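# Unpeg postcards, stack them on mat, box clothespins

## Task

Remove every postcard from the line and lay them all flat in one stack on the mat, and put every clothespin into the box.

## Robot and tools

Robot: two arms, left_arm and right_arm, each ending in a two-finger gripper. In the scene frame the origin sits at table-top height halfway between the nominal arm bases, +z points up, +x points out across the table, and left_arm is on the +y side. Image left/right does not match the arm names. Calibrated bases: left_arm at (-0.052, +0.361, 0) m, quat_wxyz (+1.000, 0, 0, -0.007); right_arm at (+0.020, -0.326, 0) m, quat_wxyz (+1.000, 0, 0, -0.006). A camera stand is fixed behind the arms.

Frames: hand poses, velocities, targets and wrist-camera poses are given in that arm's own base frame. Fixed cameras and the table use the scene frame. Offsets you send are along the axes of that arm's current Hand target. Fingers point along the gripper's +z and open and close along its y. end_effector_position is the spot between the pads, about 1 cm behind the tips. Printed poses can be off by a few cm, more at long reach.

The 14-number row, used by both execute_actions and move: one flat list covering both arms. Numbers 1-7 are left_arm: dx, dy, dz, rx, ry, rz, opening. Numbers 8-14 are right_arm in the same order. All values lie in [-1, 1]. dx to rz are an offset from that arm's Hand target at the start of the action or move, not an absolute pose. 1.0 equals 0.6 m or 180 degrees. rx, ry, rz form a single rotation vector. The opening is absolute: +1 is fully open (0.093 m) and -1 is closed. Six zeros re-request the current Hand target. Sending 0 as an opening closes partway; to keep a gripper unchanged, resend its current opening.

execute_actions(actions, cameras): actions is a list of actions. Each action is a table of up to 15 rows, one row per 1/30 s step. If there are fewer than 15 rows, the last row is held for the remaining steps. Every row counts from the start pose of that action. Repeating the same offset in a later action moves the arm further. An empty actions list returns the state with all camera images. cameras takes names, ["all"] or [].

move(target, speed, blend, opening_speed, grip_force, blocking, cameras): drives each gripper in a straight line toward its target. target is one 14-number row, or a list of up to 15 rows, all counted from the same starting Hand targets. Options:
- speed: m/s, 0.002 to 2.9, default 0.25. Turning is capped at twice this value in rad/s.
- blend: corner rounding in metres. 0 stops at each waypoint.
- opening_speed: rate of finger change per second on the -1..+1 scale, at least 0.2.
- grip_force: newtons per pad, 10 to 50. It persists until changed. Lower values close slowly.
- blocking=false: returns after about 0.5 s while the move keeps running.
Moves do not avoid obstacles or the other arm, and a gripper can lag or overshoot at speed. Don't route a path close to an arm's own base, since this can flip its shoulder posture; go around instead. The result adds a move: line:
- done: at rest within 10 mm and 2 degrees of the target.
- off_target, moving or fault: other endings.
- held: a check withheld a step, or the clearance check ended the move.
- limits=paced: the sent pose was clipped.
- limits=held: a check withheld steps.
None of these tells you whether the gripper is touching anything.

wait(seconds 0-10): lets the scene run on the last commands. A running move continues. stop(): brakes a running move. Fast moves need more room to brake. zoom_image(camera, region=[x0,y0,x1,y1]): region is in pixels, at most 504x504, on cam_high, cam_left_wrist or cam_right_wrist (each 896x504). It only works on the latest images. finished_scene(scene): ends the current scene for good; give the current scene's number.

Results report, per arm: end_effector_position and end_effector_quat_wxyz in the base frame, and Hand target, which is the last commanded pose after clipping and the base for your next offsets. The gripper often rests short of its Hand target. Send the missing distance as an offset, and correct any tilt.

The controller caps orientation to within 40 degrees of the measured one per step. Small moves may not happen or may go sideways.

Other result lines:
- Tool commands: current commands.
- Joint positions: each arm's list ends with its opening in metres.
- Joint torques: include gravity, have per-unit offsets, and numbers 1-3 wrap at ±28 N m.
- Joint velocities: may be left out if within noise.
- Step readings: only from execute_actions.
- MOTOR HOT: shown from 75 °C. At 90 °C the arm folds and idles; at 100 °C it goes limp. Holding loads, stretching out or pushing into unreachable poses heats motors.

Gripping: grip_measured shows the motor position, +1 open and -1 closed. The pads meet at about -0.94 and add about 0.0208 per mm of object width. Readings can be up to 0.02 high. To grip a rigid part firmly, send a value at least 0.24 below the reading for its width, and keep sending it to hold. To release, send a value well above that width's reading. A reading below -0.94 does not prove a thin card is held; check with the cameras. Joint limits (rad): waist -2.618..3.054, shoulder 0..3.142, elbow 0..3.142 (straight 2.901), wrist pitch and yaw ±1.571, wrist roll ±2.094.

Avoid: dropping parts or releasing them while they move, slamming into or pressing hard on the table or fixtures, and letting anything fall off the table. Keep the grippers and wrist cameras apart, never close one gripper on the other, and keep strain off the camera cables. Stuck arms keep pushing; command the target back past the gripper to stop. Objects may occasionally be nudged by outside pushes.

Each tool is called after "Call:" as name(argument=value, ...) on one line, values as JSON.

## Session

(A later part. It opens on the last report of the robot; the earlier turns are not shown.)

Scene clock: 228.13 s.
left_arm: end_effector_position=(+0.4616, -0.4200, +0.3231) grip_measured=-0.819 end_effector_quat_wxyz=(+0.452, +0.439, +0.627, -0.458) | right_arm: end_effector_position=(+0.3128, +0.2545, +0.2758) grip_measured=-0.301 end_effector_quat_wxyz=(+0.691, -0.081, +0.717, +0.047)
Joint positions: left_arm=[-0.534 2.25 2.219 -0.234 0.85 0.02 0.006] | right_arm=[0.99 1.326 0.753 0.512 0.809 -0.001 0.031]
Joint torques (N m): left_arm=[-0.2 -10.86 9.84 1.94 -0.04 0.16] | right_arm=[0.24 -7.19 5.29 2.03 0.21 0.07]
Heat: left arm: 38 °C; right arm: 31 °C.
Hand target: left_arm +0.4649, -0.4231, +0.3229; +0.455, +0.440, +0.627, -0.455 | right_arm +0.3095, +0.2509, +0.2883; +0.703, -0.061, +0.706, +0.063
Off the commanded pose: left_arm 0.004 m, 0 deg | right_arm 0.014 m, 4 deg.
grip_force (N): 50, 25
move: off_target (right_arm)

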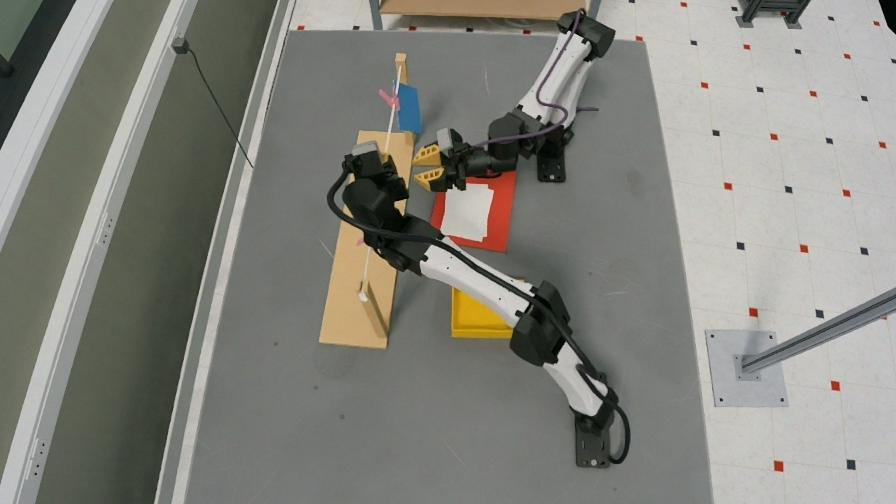

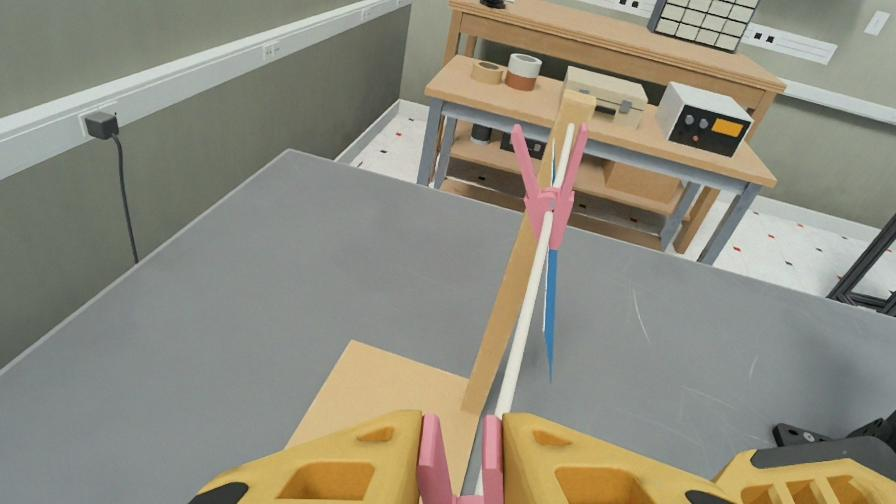

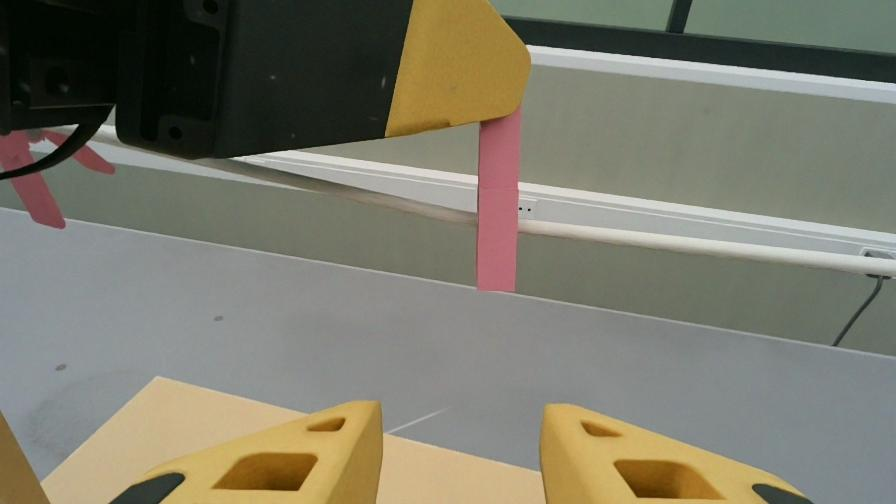

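Call:
move(target=[-0.09,0,0,0,0,0,-1,0,0,0,0,0,0,-0.3], speed=0.08, cameras=["cam_left_wrist","cam_right_wrist"])

Scene clock: 229.77 s.
left_arm: end_effector_position=(+0.4744, -0.4268, +0.3773) grip_measured=-0.819 end_effector_quat_wxyz=(+0.476, +0.425, +0.617, -0.460) | right_arm: end_effector_position=(+0.3128, +0.2544, +0.2758) grip_measured=-0.301 end_effector_quat_wxyz=(+0.691, -0.081, +0.717, +0.047)
Joint positions: left_arm=[-0.537 2.494 2.837 -0.526 0.827 -0.03 0.006] | right_arm=[0.99 1.326 0.753 0.512 0.81 -0.001 0.031]
Joint torques (N m): left_arm=[-0.5 -11.54 8.87 1.95 -0.11 0.08] | right_arm=[-0.17 -7.04 5.63 2.06 0.16 0.08]
Heat: left arm: 38 °C; right arm: 31 °C.
Hand target: left_arm +0.4758, -0.4304, +0.3754; +0.455, +0.440, +0.627, -0.455 | right_arm +0.3095, +0.2508, +0.2883; +0.703, -0.061, +0.706, +0.063
Off the commanded pose: left_arm 0.004 m, 3 deg | right_arm 0.013 m, 4 deg.
elbow stopped short (left arm): the move would have taken joint 3 (elbow) straighter than the controller allows.
grip_force (N): 50, 25
move: off_target (left_arm, right_arm)
Images, in order (width x height): cam_left_wrist 896x504, cam_right_wrist 896x504.

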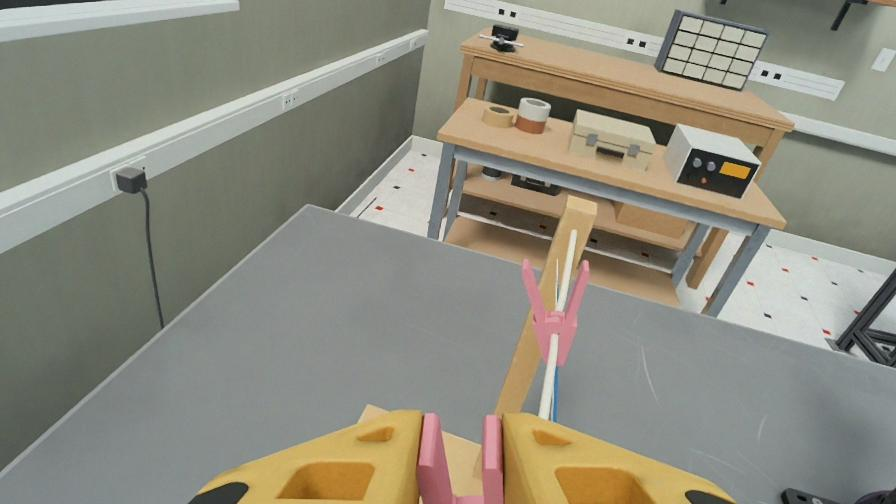

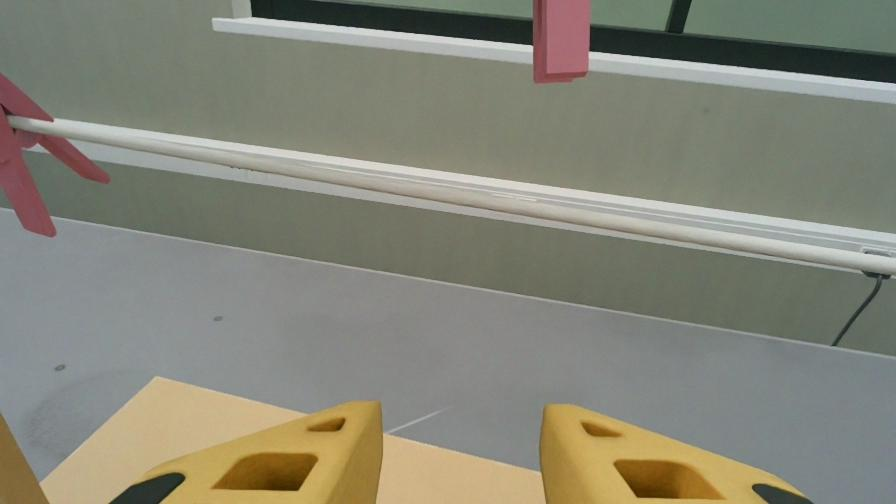

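Call:
move(target=[[0.128,-0.066,-0.219,-0.03,0.044,0.007,-1, 0.047,-0.182,-0.117,-0.105,0,0,-0.3],[0.4885,-0.2298,-0.3395,-0.0898,0.1312,0.0218,-1, 0.172,-0.355,-0.032,-0.211,0,0,-0.3]], speed=0.22, blend=[0.03,0], cameras=["all"])

Scene clock: 236.67 s.
left_arm: end_effector_position=(+0.2499, -0.2235, +0.1485) grip_measured=-0.819 end_effector_quat_wxyz=(+0.384, +0.475, +0.749, -0.256) | right_arm: end_effector_position=(+0.3242, +0.0395, +0.1756) grip_measured=-0.301 end_effector_quat_wxyz=(+0.635, -0.275, +0.659, +0.296)
Joint positions: left_arm=[-0.466 1.172 0.684 -0.247 0.546 0.417 0.006] | right_arm=[-0.383 1.461 0.349 1.058 -1.215 -0.011 0.031]
Joint torques (N m): left_arm=[0.54 -5.34 6.5 1.79 0.04 0.23] | right_arm=[-0.25 -3.81 6.2 1.71 -0.05 0.01]
Heat: left arm: 39 °C; right arm: 31 °C.
Hand target: left_arm +0.2494, -0.2201, +0.1496; +0.389, +0.476, +0.748, -0.248 | right_arm +0.3273, +0.0381, +0.1846; +0.645, -0.286, +0.647, +0.289
Off the commanded pose: left_arm 0.004 m, 1 deg | right_arm 0.010 m, 2 deg.
grip_force (N): 50, 25
move: done

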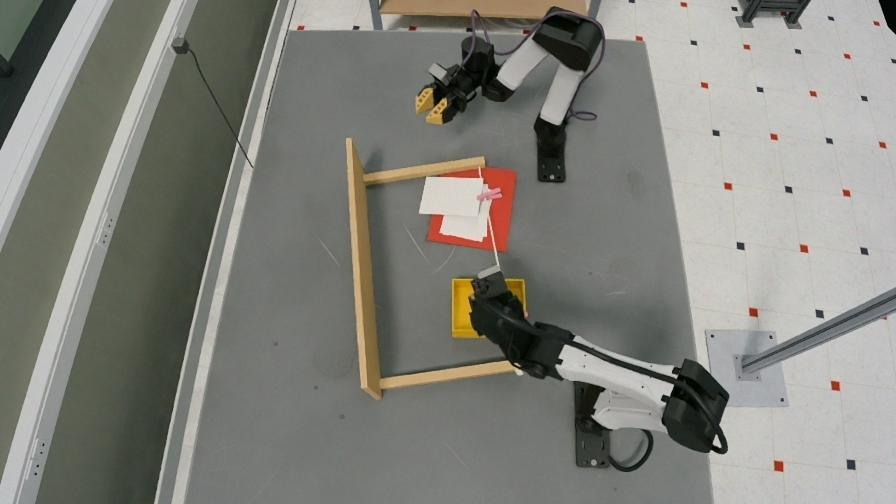

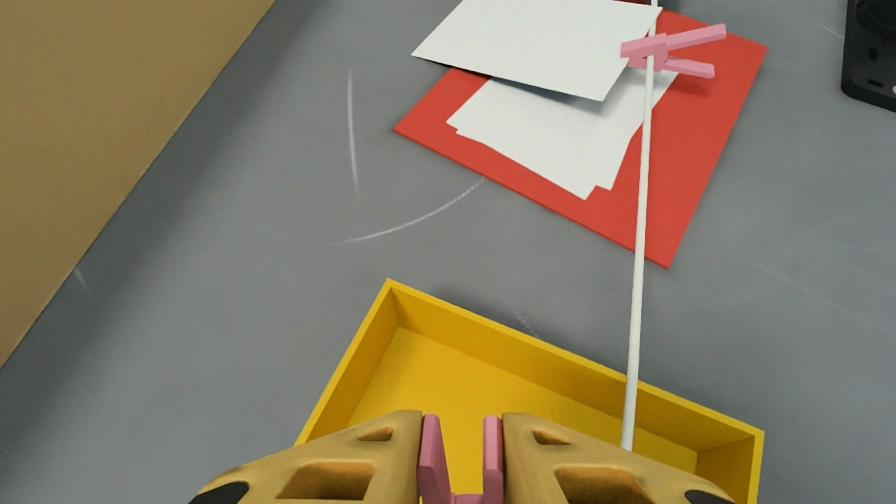

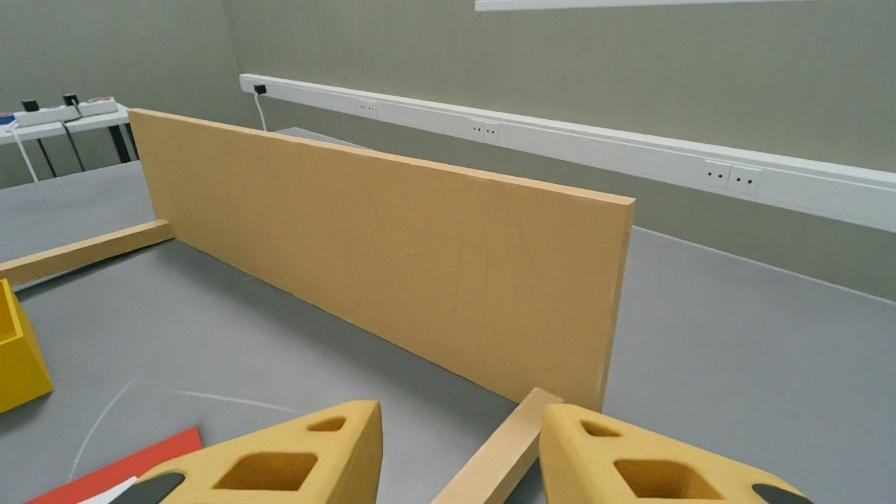

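Call:
zoom_image(camera="cam_high", region=[400, 130, 600, 400])

Call:
zoom_image(camera="cam_left_wrist", region=[300, 0, 804, 504])

Scaled by 1.867 from the camera's 896x504 image, which has a finer 1280x720 frame.

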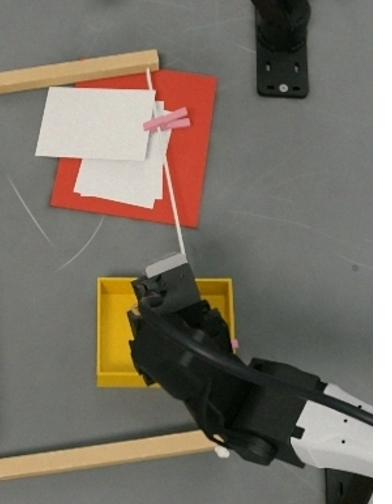

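Scaled by 1.000.

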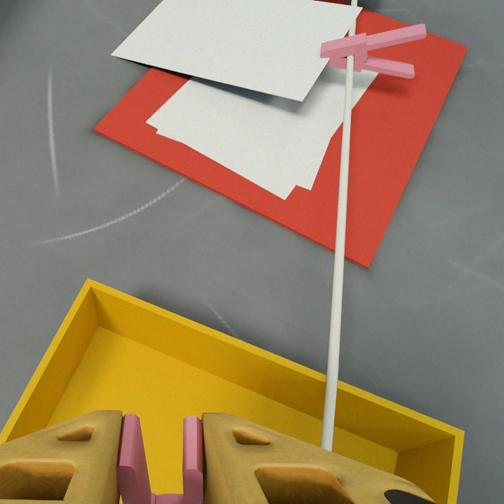

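Call:
move(target=[[0.03,0.0328,0.03,0,0,0,-1,0,0,0,0,0,0,-0.3],[0.1257,0.0328,0.111,0,0,0,-1,0,0,0,0,0,0,-0.3]], speed=0.12, blend=[0.01,0], cameras=["all"])

Scene clock: 239.53 s.
left_arm: end_effector_position=(+0.2753, -0.2240, +0.0604) grip_measured=-0.819 end_effector_quat_wxyz=(+0.399, +0.478, +0.741, -0.252) | right_arm: end_effector_position=(+0.3242, +0.0395, +0.1760) grip_measured=-0.301 end_effector_quat_wxyz=(+0.635, -0.275, +0.658, +0.296)
Joint positions: left_arm=[-0.421 1.491 0.489 0.279 0.577 0.458 0.006] | right_arm=[-0.383 1.461 0.349 1.061 -1.215 -0.009 0.031]
Joint torques (N m): left_arm=[-0.32 -3.69 4.37 1.99 -0.01 0.12] | right_arm=[-0.43 -3.74 6.12 1.77 -0.08 0.07]
Heat: left arm: 38 °C; right arm: 31 °C.
Hand target: left_arm +0.2721, -0.2219, +0.0497; +0.389, +0.476, +0.748, -0.248 | right_arm +0.3273, +0.0381, +0.1846; +0.645, -0.286, +0.647, +0.289
Off the commanded pose: left_arm 0.011 m, 1 deg | right_arm 0.009 m, 2 deg.
grip_force (N): 50, 25
move: off_target (left_arm)

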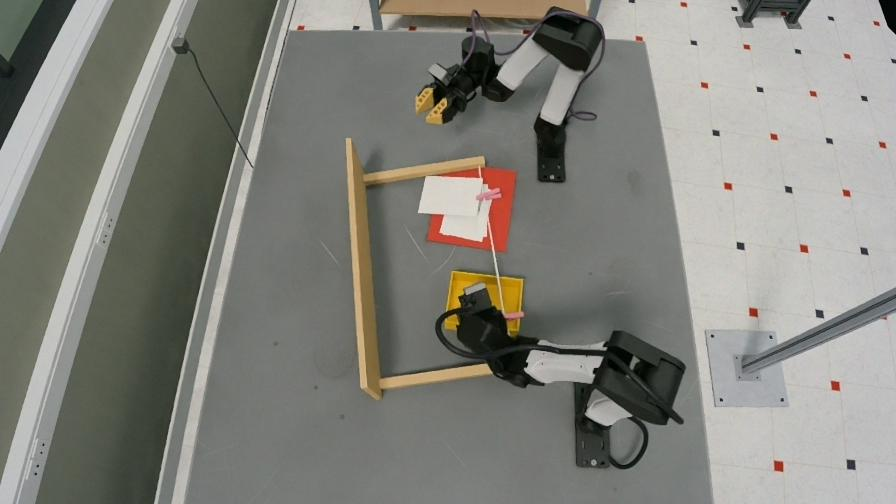

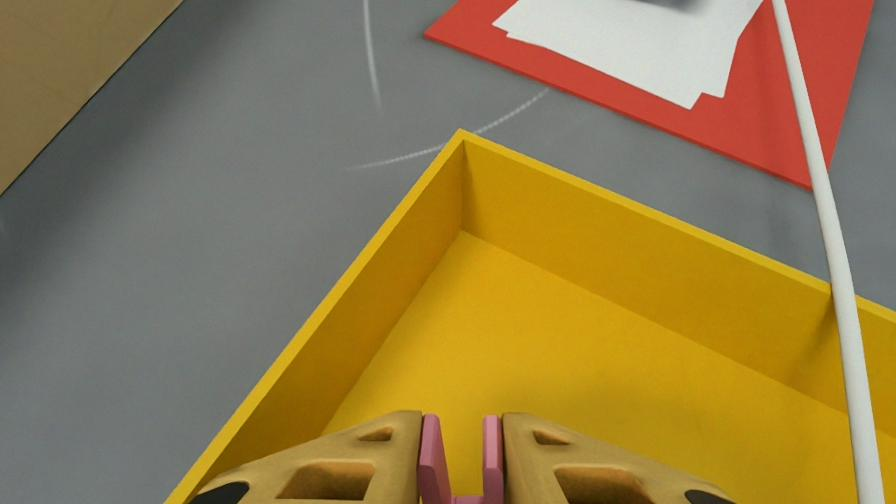

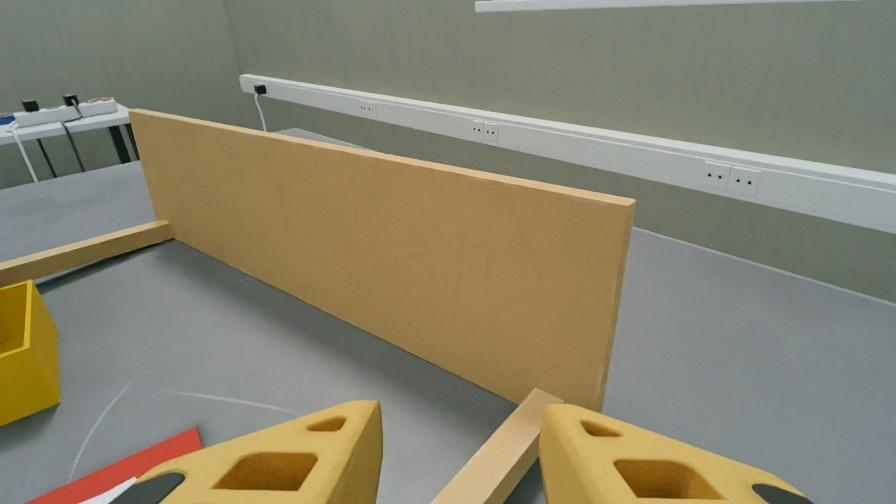

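Call:
move(target=[0,0,0,0,0,0,-0.1,0,0,0,0,0,0,-0.3], opening_speed=1.0, cameras=["cam_high","cam_left_wrist"])

Scene clock: 240.83 s.
left_arm: end_effector_position=(+0.2750, -0.2233, +0.0574) grip_measured=-0.103 end_effector_quat_wxyz=(+0.397, +0.477, +0.743, -0.251) | right_arm: end_effector_position=(+0.3242, +0.0395, +0.1760) grip_measured=-0.301 end_effector_quat_wxyz=(+0.635, -0.275, +0.658, +0.296)
Joint positions: left_arm=[-0.421 1.498 0.486 0.284 0.574 0.458 0.04] | right_arm=[-0.383 1.461 0.349 1.061 -1.215 -0.009 0.031]
Joint torques (N m): left_arm=[-0.36 -4.21 4.64 1.95 0.03 0.11] | right_arm=[-0.53 -3.71 6.16 1.72 -0.11 -0.01]
Heat: left arm: 37 °C; right arm: 31 °C.
Hand target: left_arm +0.2721, -0.2219, +0.0497; +0.389, +0.476, +0.748, -0.248 | right_arm +0.3273, +0.0381, +0.1846; +0.645, -0.286, +0.647, +0.289
Off the commanded pose: left_arm 0.008 m, 1 deg | right_arm 0.009 m, 2 deg.
grip_force (N): 50, 25
move: done
Images, in order (width x height): cam_high 896x504, cam_left_wrist 896x504.

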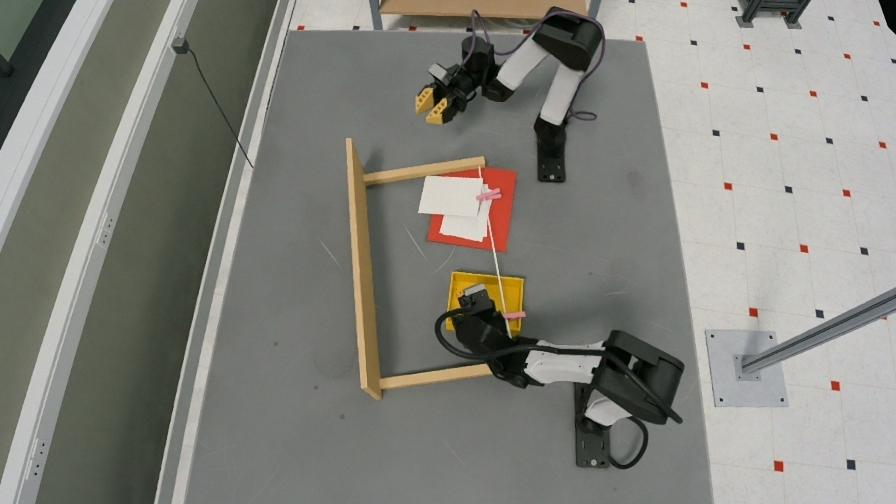

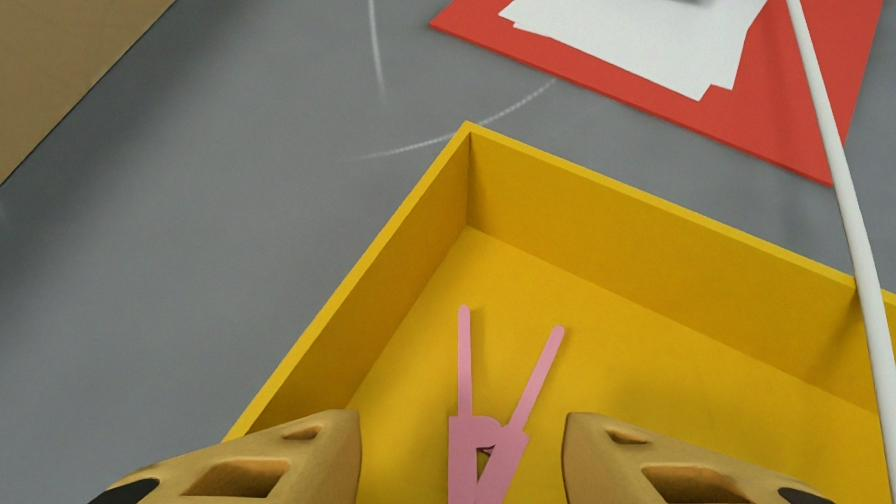

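Call:
move(target=[-0.2675,-0.0731,-0.054,0,0,0,-0.1,0,0,0,0,0,0,-0.3], speed=0.25, cameras=["all"])

Call:
zoom_image(camera="cam_high", region=[410, 150, 530, 260])

Call:
zoom_image(camera="cam_high", region=[430, 250, 560, 390])

Scene clock: 248.57 s.
left_arm: end_effector_position=(+0.2563, -0.2974, +0.1904) grip_measured=-0.103 end_effector_quat_wxyz=(+0.381, +0.480, +0.750, -0.250) | right_arm: end_effector_position=(+0.3242, +0.0395, +0.1760) grip_measured=-0.301 end_effector_quat_wxyz=(+0.635, -0.275, +0.658, +0.296)
Joint positions: left_arm=[-0.711 1.329 0.95 -0.292 0.352 0.256 0.04] | right_arm=[-0.383 1.461 0.349 1.061 -1.215 -0.009 0.031]
Joint torques (N m): left_arm=[-0.21 -5.11 9.62 1.91 -0.05 0.09] | right_arm=[-0.44 -3.73 6.06 1.69 -0.06 0.09]
Heat: left arm: 35 °C; right arm: 30 °C.
Hand target: left_arm +0.2601, -0.2999, +0.1998; +0.389, +0.476, +0.748, -0.248 | right_arm +0.3273, +0.0381, +0.1846; +0.645, -0.286, +0.647, +0.289
Off the commanded pose: left_arm 0.010 m, 1 deg | right_arm 0.009 m, 2 deg.
grip_force (N): 50, 25
move: done

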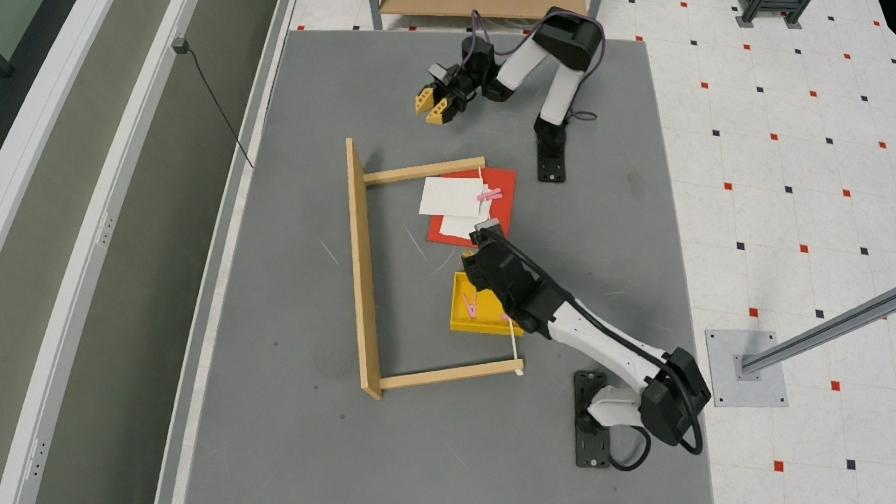

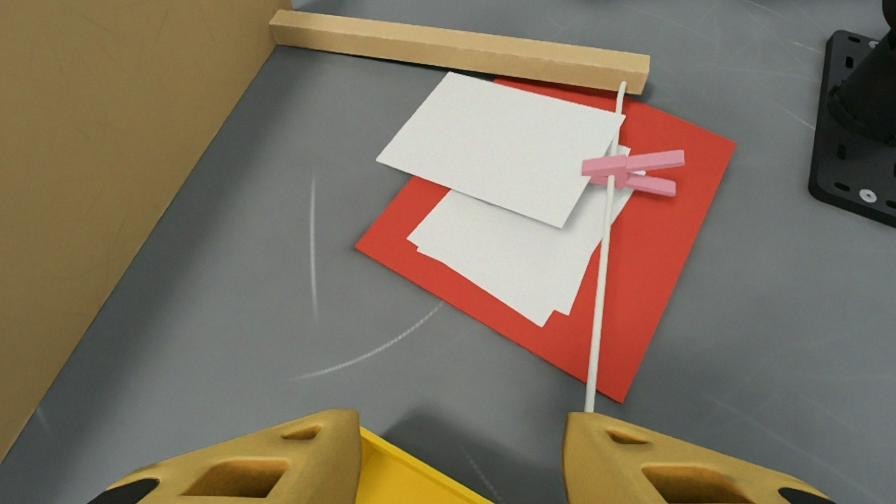

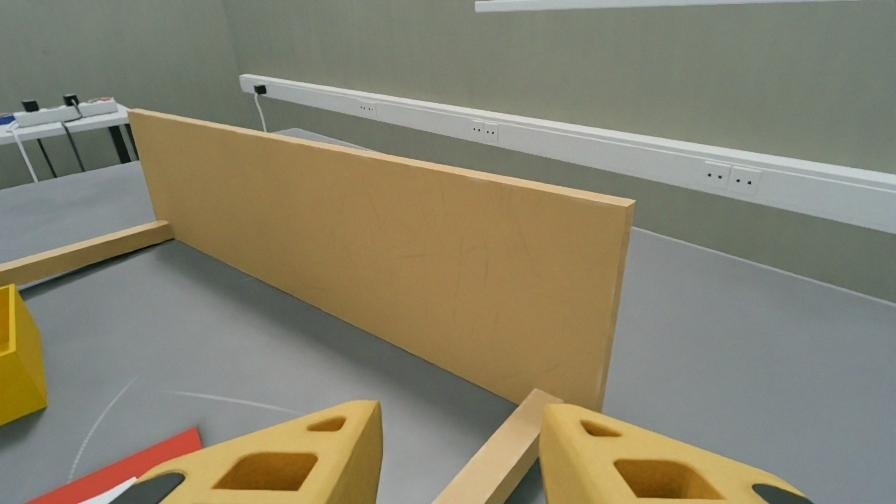

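Scaled by 4.200 from the camera's 896x504 image, which has a finer 1280x720 frame.

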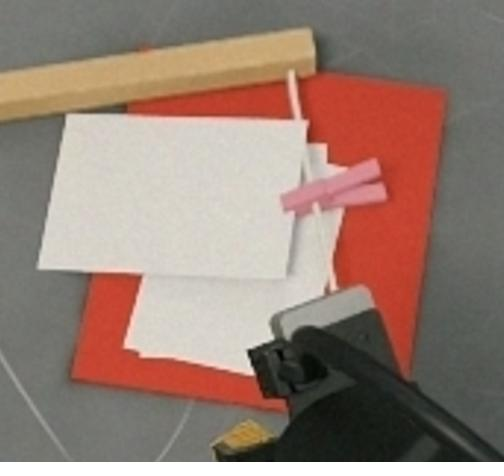

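Scaled by 3.600 from the camera's 896x504 image, which has a finer 1280x720 frame.

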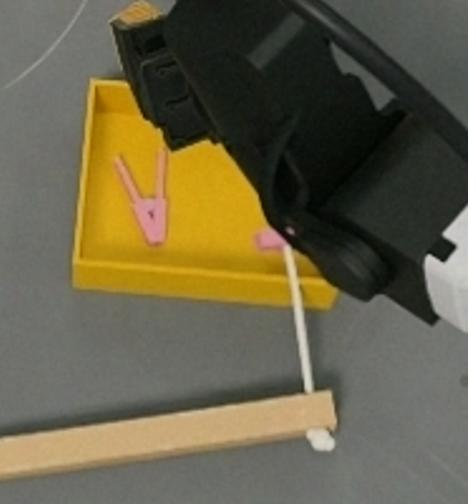

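Call:
move(target=[[0.0135,0.0602,0.2123,0.135,-0.2507,0.4547,-0.6, 0,0,0,0,0,0,-0.3],[0.0893,0.0278,0.2875,0.135,-0.2507,0.4547,-0.6, 0,0,0,0,0,0,-0.3]], speed=0.25, blend=[0.02,0], cameras=["all"])

Call:
zoom_image(camera="cam_high", region=[410, 150, 530, 260])

Scene clock: 255.67 s.
left_arm: end_effector_position=(+0.3192, -0.3901, +0.0598) grip_measured=-0.597 end_effector_quat_wxyz=(+0.586, +0.776, +0.022, -0.233) | right_arm: end_effector_position=(+0.3242, +0.0395, +0.1760) grip_measured=-0.301 end_effector_quat_wxyz=(+0.635, -0.275, +0.658, +0.296)
Joint positions: left_arm=[-0.56 2.309 1.374 0.143 1.277 1.935 0.017] | right_arm=[-0.383 1.461 0.349 1.061 -1.215 -0.009 0.031]
Joint torques (N m): left_arm=[-0.16 -10.1 6.87 1.45 0.28 0.23] | right_arm=[-0.17 -3.66 6.08 1.67 -0.11 0.01]
Heat: left arm: 35 °C; right arm: 30 °C.
Hand target: left_arm +0.3220, -0.3930, +0.0569; +0.588, +0.777, +0.014, -0.226 | right_arm +0.3273, +0.0381, +0.1846; +0.645, -0.286, +0.647, +0.289
Off the commanded pose: left_arm 0.005 m, 1 deg | right_arm 0.009 m, 2 deg.
grip_force (N): 50, 25
move: done

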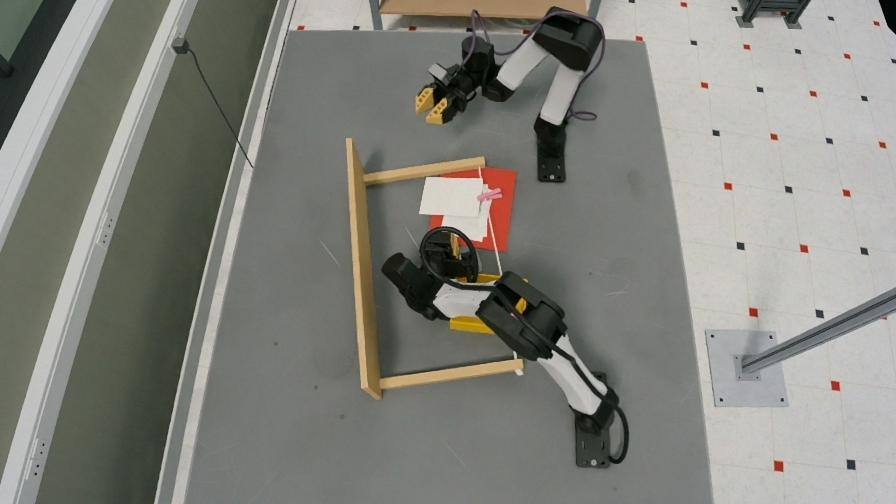

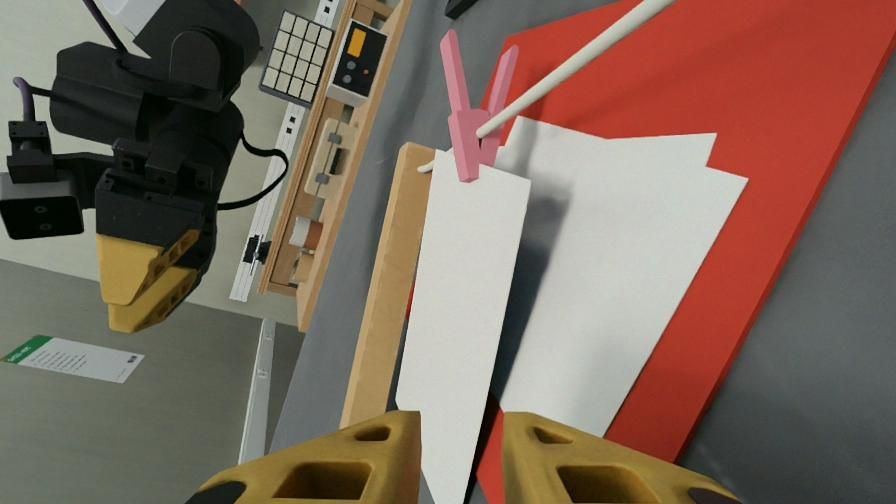

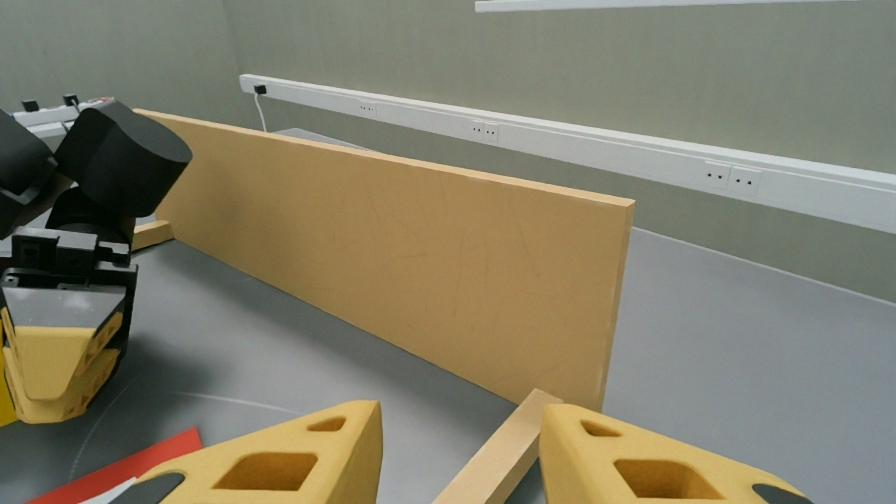

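Scaled by 4.200 from the camera's 896x504 image, which has a finer 1280x720 frame.

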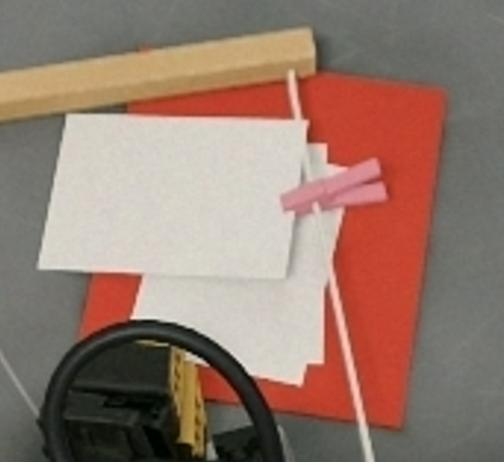

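Call:
move(target=[0,-0.0197,0.033,0,0,0.0556,-0.6, 0,0,0,0,0,0,-0.3], speed=0.1, cameras=["cam_left_wrist"])

Scene clock: 257.93 s.
left_arm: end_effector_position=(+0.3165, -0.4079, +0.0536) grip_measured=-0.597 end_effector_quat_wxyz=(+0.608, +0.774, -0.055, -0.168) | right_arm: end_effector_position=(+0.3242, +0.0395, +0.1760) grip_measured=-0.301 end_effector_quat_wxyz=(+0.635, -0.275, +0.658, +0.296)
Joint positions: left_arm=[-0.597 2.342 1.374 0.278 1.244 2.036 0.017] | right_arm=[-0.383 1.461 0.349 1.061 -1.215 -0.009 0.031]
Joint torques (N m): left_arm=[-0.36 -10 4.34 1.65 0.27 0.11] | right_arm=[-0.55 -3.67 6 1.7 -0.05 0.05]
Heat: left arm: 35 °C; right arm: 30 °C.
Hand target: left_arm +0.3119, -0.4076, +0.0420; +0.605, +0.775, -0.054, -0.173 | right_arm +0.3273, +0.0381, +0.1846; +0.645, -0.286, +0.647, +0.289
Off the commanded pose: left_arm 0.012 m, 1 deg | right_arm 0.009 m, 2 deg.
grip_force (N): 50, 25
move: off_target (left_arm)
Images, in order (width x height): cam_left_wrist 896x504.

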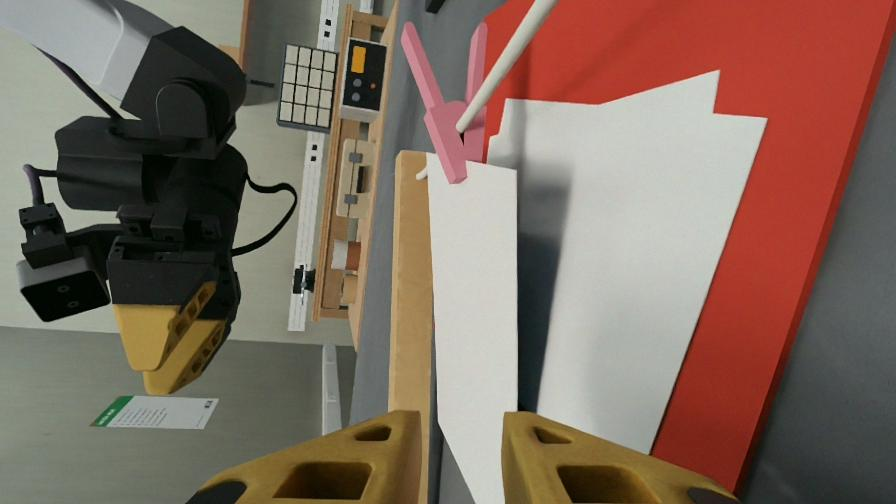

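Call:
move(target=[0,-0.02,0.0,0,0,0,-0.6, 0,0,0,0,0,0,-0.3], speed=0.1, cameras=["cam_left_wrist","cam_right_wrist"])

Scene clock: 259.03 s.
left_arm: end_effector_position=(+0.3150, -0.4073, +0.0509) grip_measured=-0.597 end_effector_quat_wxyz=(+0.612, +0.771, -0.063, -0.164) | right_arm: end_effector_position=(+0.3242, +0.0395, +0.1760) grip_measured=-0.301 end_effector_quat_wxyz=(+0.635, -0.275, +0.658, +0.296)
Joint positions: left_arm=[-0.597 2.348 1.36 0.315 1.25 2.039 0.017] | right_arm=[-0.383 1.461 0.349 1.061 -1.215 -0.009 0.031]
Joint torques (N m): left_arm=[0.02 -8.76 3.99 1.59 0.24 0.16] | right_arm=[-0.44 -3.74 5.97 1.72 -0.05 0.08]
Heat: left arm: 35 °C; right arm: 30 °C.
Hand target: left_arm +0.3104, -0.4044, +0.0306; +0.605, +0.775, -0.054, -0.173 | right_arm +0.3273, +0.0381, +0.1846; +0.645, -0.286, +0.647, +0.289
Off the commanded pose: left_arm 0.021 m, 2 deg | right_arm 0.009 m, 2 deg.
grip_force (N): 50, 25
move: off_target (left_arm)
Images, in order (width x height): cam_left_wrist 896x504, cam_right_wrist 896x504.

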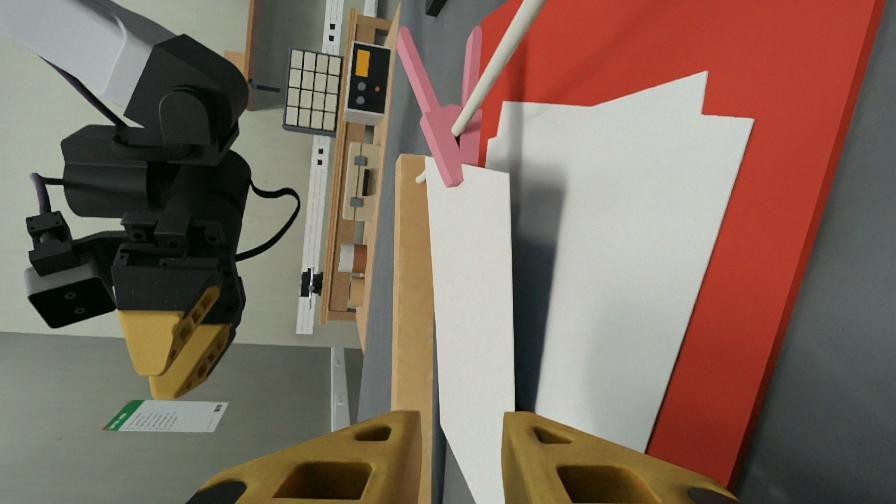

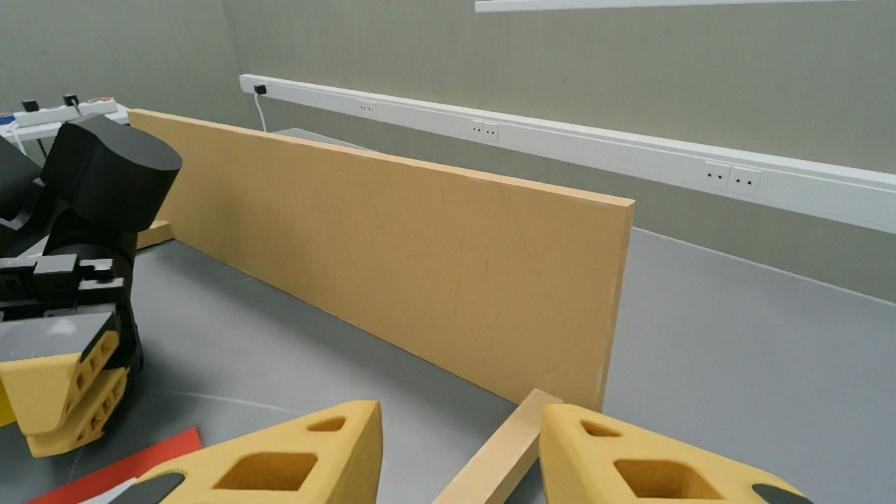

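Call:
wait(seconds=0, cameras=["cam_high"])

Call:
zoom_image(camera="cam_high", region=[360, 160, 560, 360])

Scene clock: 259.27 s.
left_arm: end_effector_position=(+0.3151, -0.4074, +0.0510) grip_measured=-0.597 end_effector_quat_wxyz=(+0.612, +0.771, -0.063, -0.163) | right_arm: end_effector_position=(+0.3242, +0.0395, +0.1760) grip_measured=-0.301 end_effector_quat_wxyz=(+0.635, -0.275, +0.658, +0.296)
Joint positions: left_arm=[-0.597 2.348 1.36 0.315 1.25 2.039 0.017] | right_arm=[-0.383 1.461 0.349 1.061 -1.215 -0.009 0.031]
Joint torques (N m): left_arm=[0.02 -8.77 3.93 1.6 0.24 0.16] | right_arm=[-0.47 -3.71 6.16 1.71 -0.05 0.03]
Heat: left arm: 35 °C; right arm: 30 °C.
Hand target: left_arm +0.3104, -0.4045, +0.0306; +0.605, +0.775, -0.054, -0.173 | right_arm +0.3273, +0.0381, +0.1846; +0.645, -0.286, +0.647, +0.289
Tool commands: left_gripper/opening=-0.6 right_gripper/opening=-0.3
Off the commanded pose: left_arm 0.021 m, 2 deg | right_arm 0.009 m, 2 deg.
grip_force (N): 50, 25
Images, in order (width x height): cam_high 896x504.

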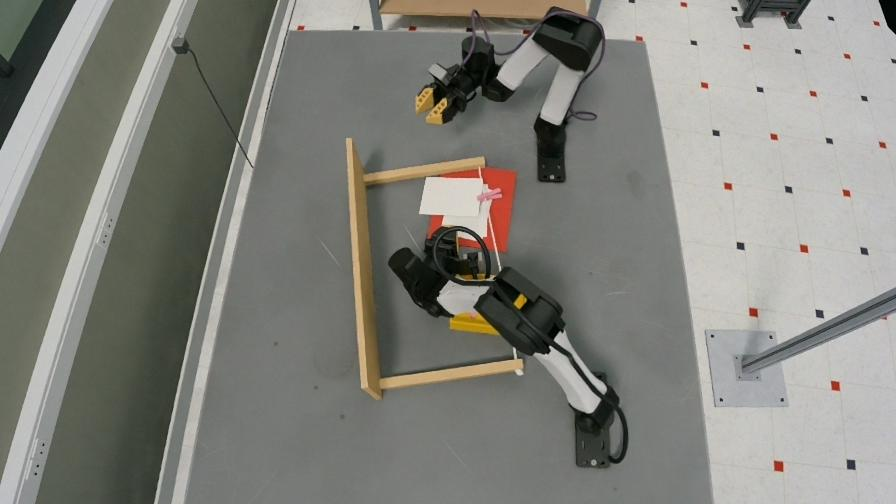

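Scaled by 2.520 from the camera's 896x504 image, which has a finer 1280x720 frame.

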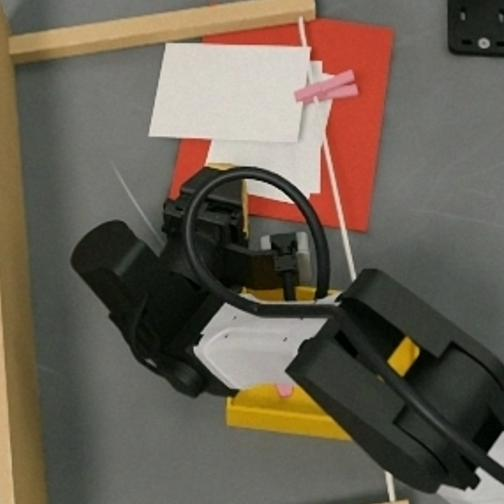

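Call:
move(target=[0.007,0.0193,0.0385,0.048,0,0,-0.48, 0,0,0,0,0,0,-0.3], speed=0.1, cameras=["all"])

Scene clock: 262.20 s.
left_arm: end_effector_position=(+0.3055, -0.4271, +0.0367) grip_measured=-0.482 end_effector_quat_wxyz=(+0.564, +0.808, -0.044, -0.163) | right_arm: end_effector_position=(+0.3242, +0.0395, +0.1760) grip_measured=-0.301 end_effector_quat_wxyz=(+0.635, -0.275, +0.658, +0.296)
Joint positions: left_arm=[-0.656 2.348 1.424 0.121 1.124 2.096 0.022] | right_arm=[-0.383 1.461 0.349 1.061 -1.215 -0.009 0.031]
Joint torques (N m): left_arm=[-0.18 -10.78 7.87 1.17 0.27 0.12] | right_arm=[-0.5 -3.74 6.13 1.72 -0.01 0.07]
Heat: left arm: 35 °C; right arm: 30 °C.
Hand target: left_arm +0.3080, -0.4300, +0.0360; +0.545, +0.819, -0.067, -0.169 | right_arm +0.3273, +0.0381, +0.1846; +0.645, -0.286, +0.647, +0.289
Off the commanded pose: left_arm 0.004 m, 4 deg | right_arm 0.009 m, 2 deg.
joint sent to its limit (left arm) — joint 6 (wrist roll), upper limit. The joint targets are off in orientation, not in position.
grip_force (N): 50, 25
move: off_target (left_arm)

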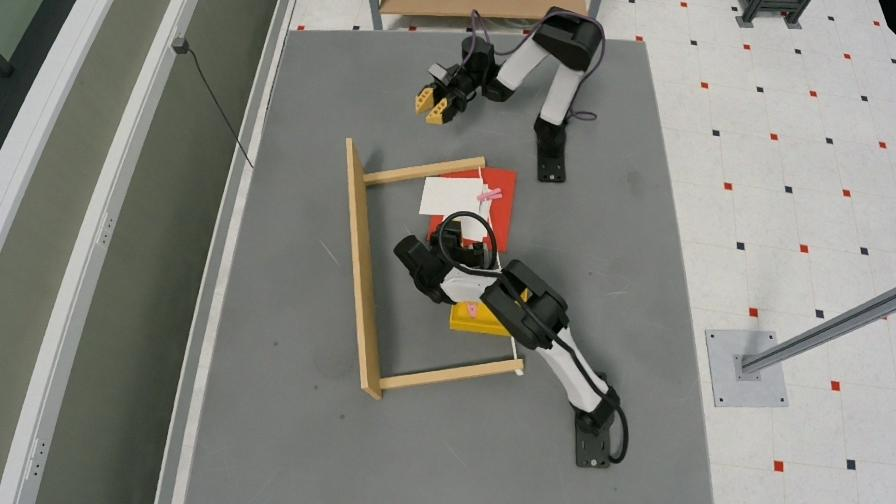

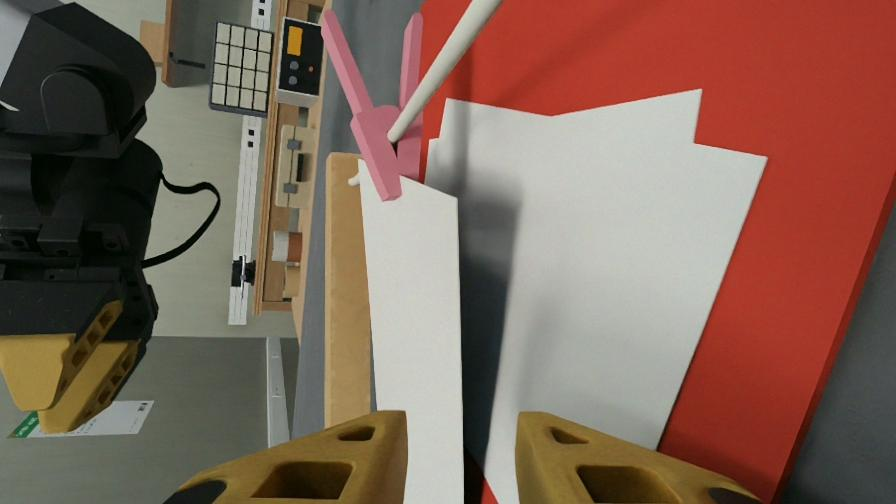

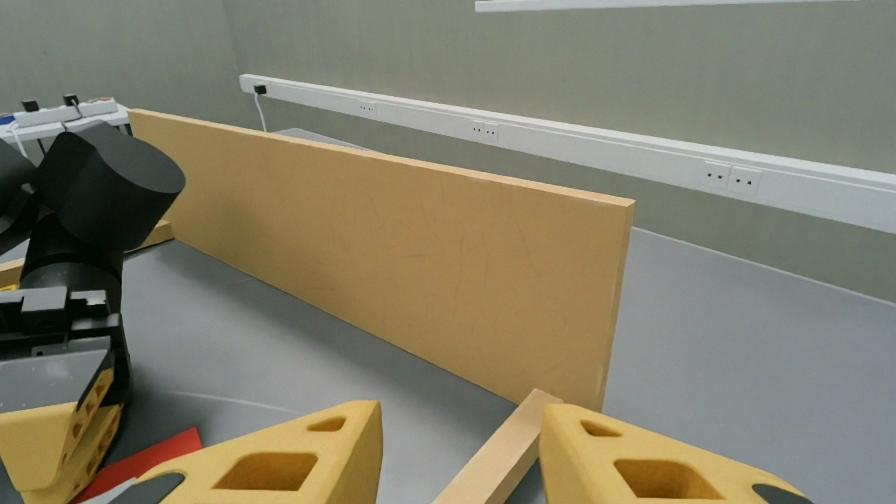

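Call:
move(target=[-0.0065,0.0153,0.0528,0,0,0,-0.48, 0,0,0,0,0,0,-0.3], speed=0.06, cameras=["cam_left_wrist","cam_high"])

Scene clock: 263.73 s.
left_arm: end_effector_position=(+0.2910, -0.4575, +0.0379) grip_measured=-0.482 end_effector_quat_wxyz=(+0.550, +0.816, -0.064, -0.166) | right_arm: end_effector_position=(+0.3242, +0.0395, +0.1760) grip_measured=-0.301 end_effector_quat_wxyz=(+0.635, -0.275, +0.658, +0.296)
Joint positions: left_arm=[-0.727 2.377 1.511 0.063 1.079 2.096 0.022] | right_arm=[-0.383 1.461 0.349 1.061 -1.215 -0.009 0.031]
Joint torques (N m): left_arm=[0.1 -10.39 8.21 1.24 0.32 0.12] | right_arm=[-0.5 -3.85 6.01 1.72 -0.09 0.01]
Heat: left arm: 35 °C; right arm: 30 °C.
Hand target: left_arm +0.2940, -0.4600, +0.0341; +0.545, +0.819, -0.067, -0.169 | right_arm +0.3273, +0.0381, +0.1846; +0.645, -0.286, +0.647, +0.289
Off the commanded pose: left_arm 0.005 m, 1 deg | right_arm 0.009 m, 2 deg.
joint sent to its limit (left arm) — joint 6 (wrist roll), upper limit. The joint targets still meet the commanded pose.
grip_force (N): 50, 25
move: done
Images, in order (width x height): cam_high 896x504, cam_left_wrist 896x504.

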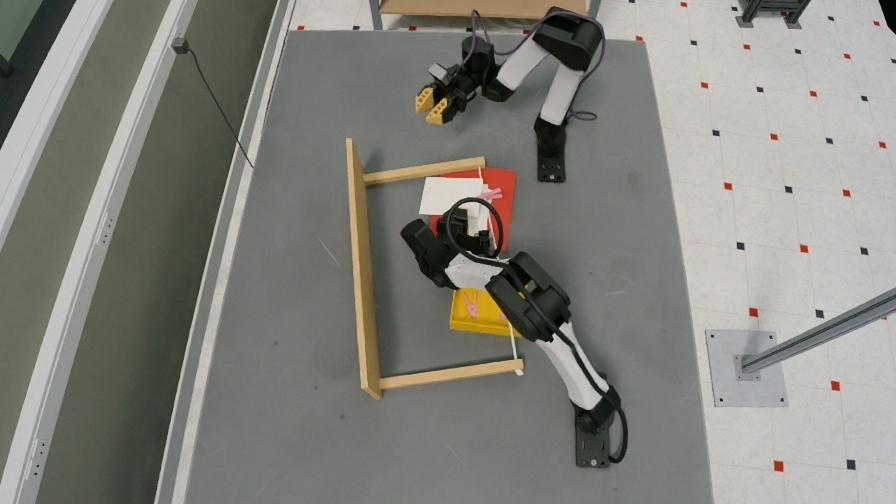

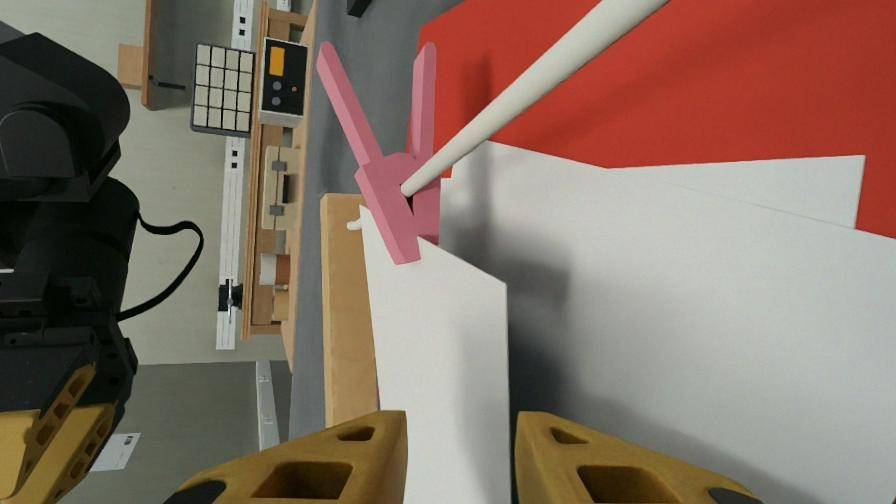

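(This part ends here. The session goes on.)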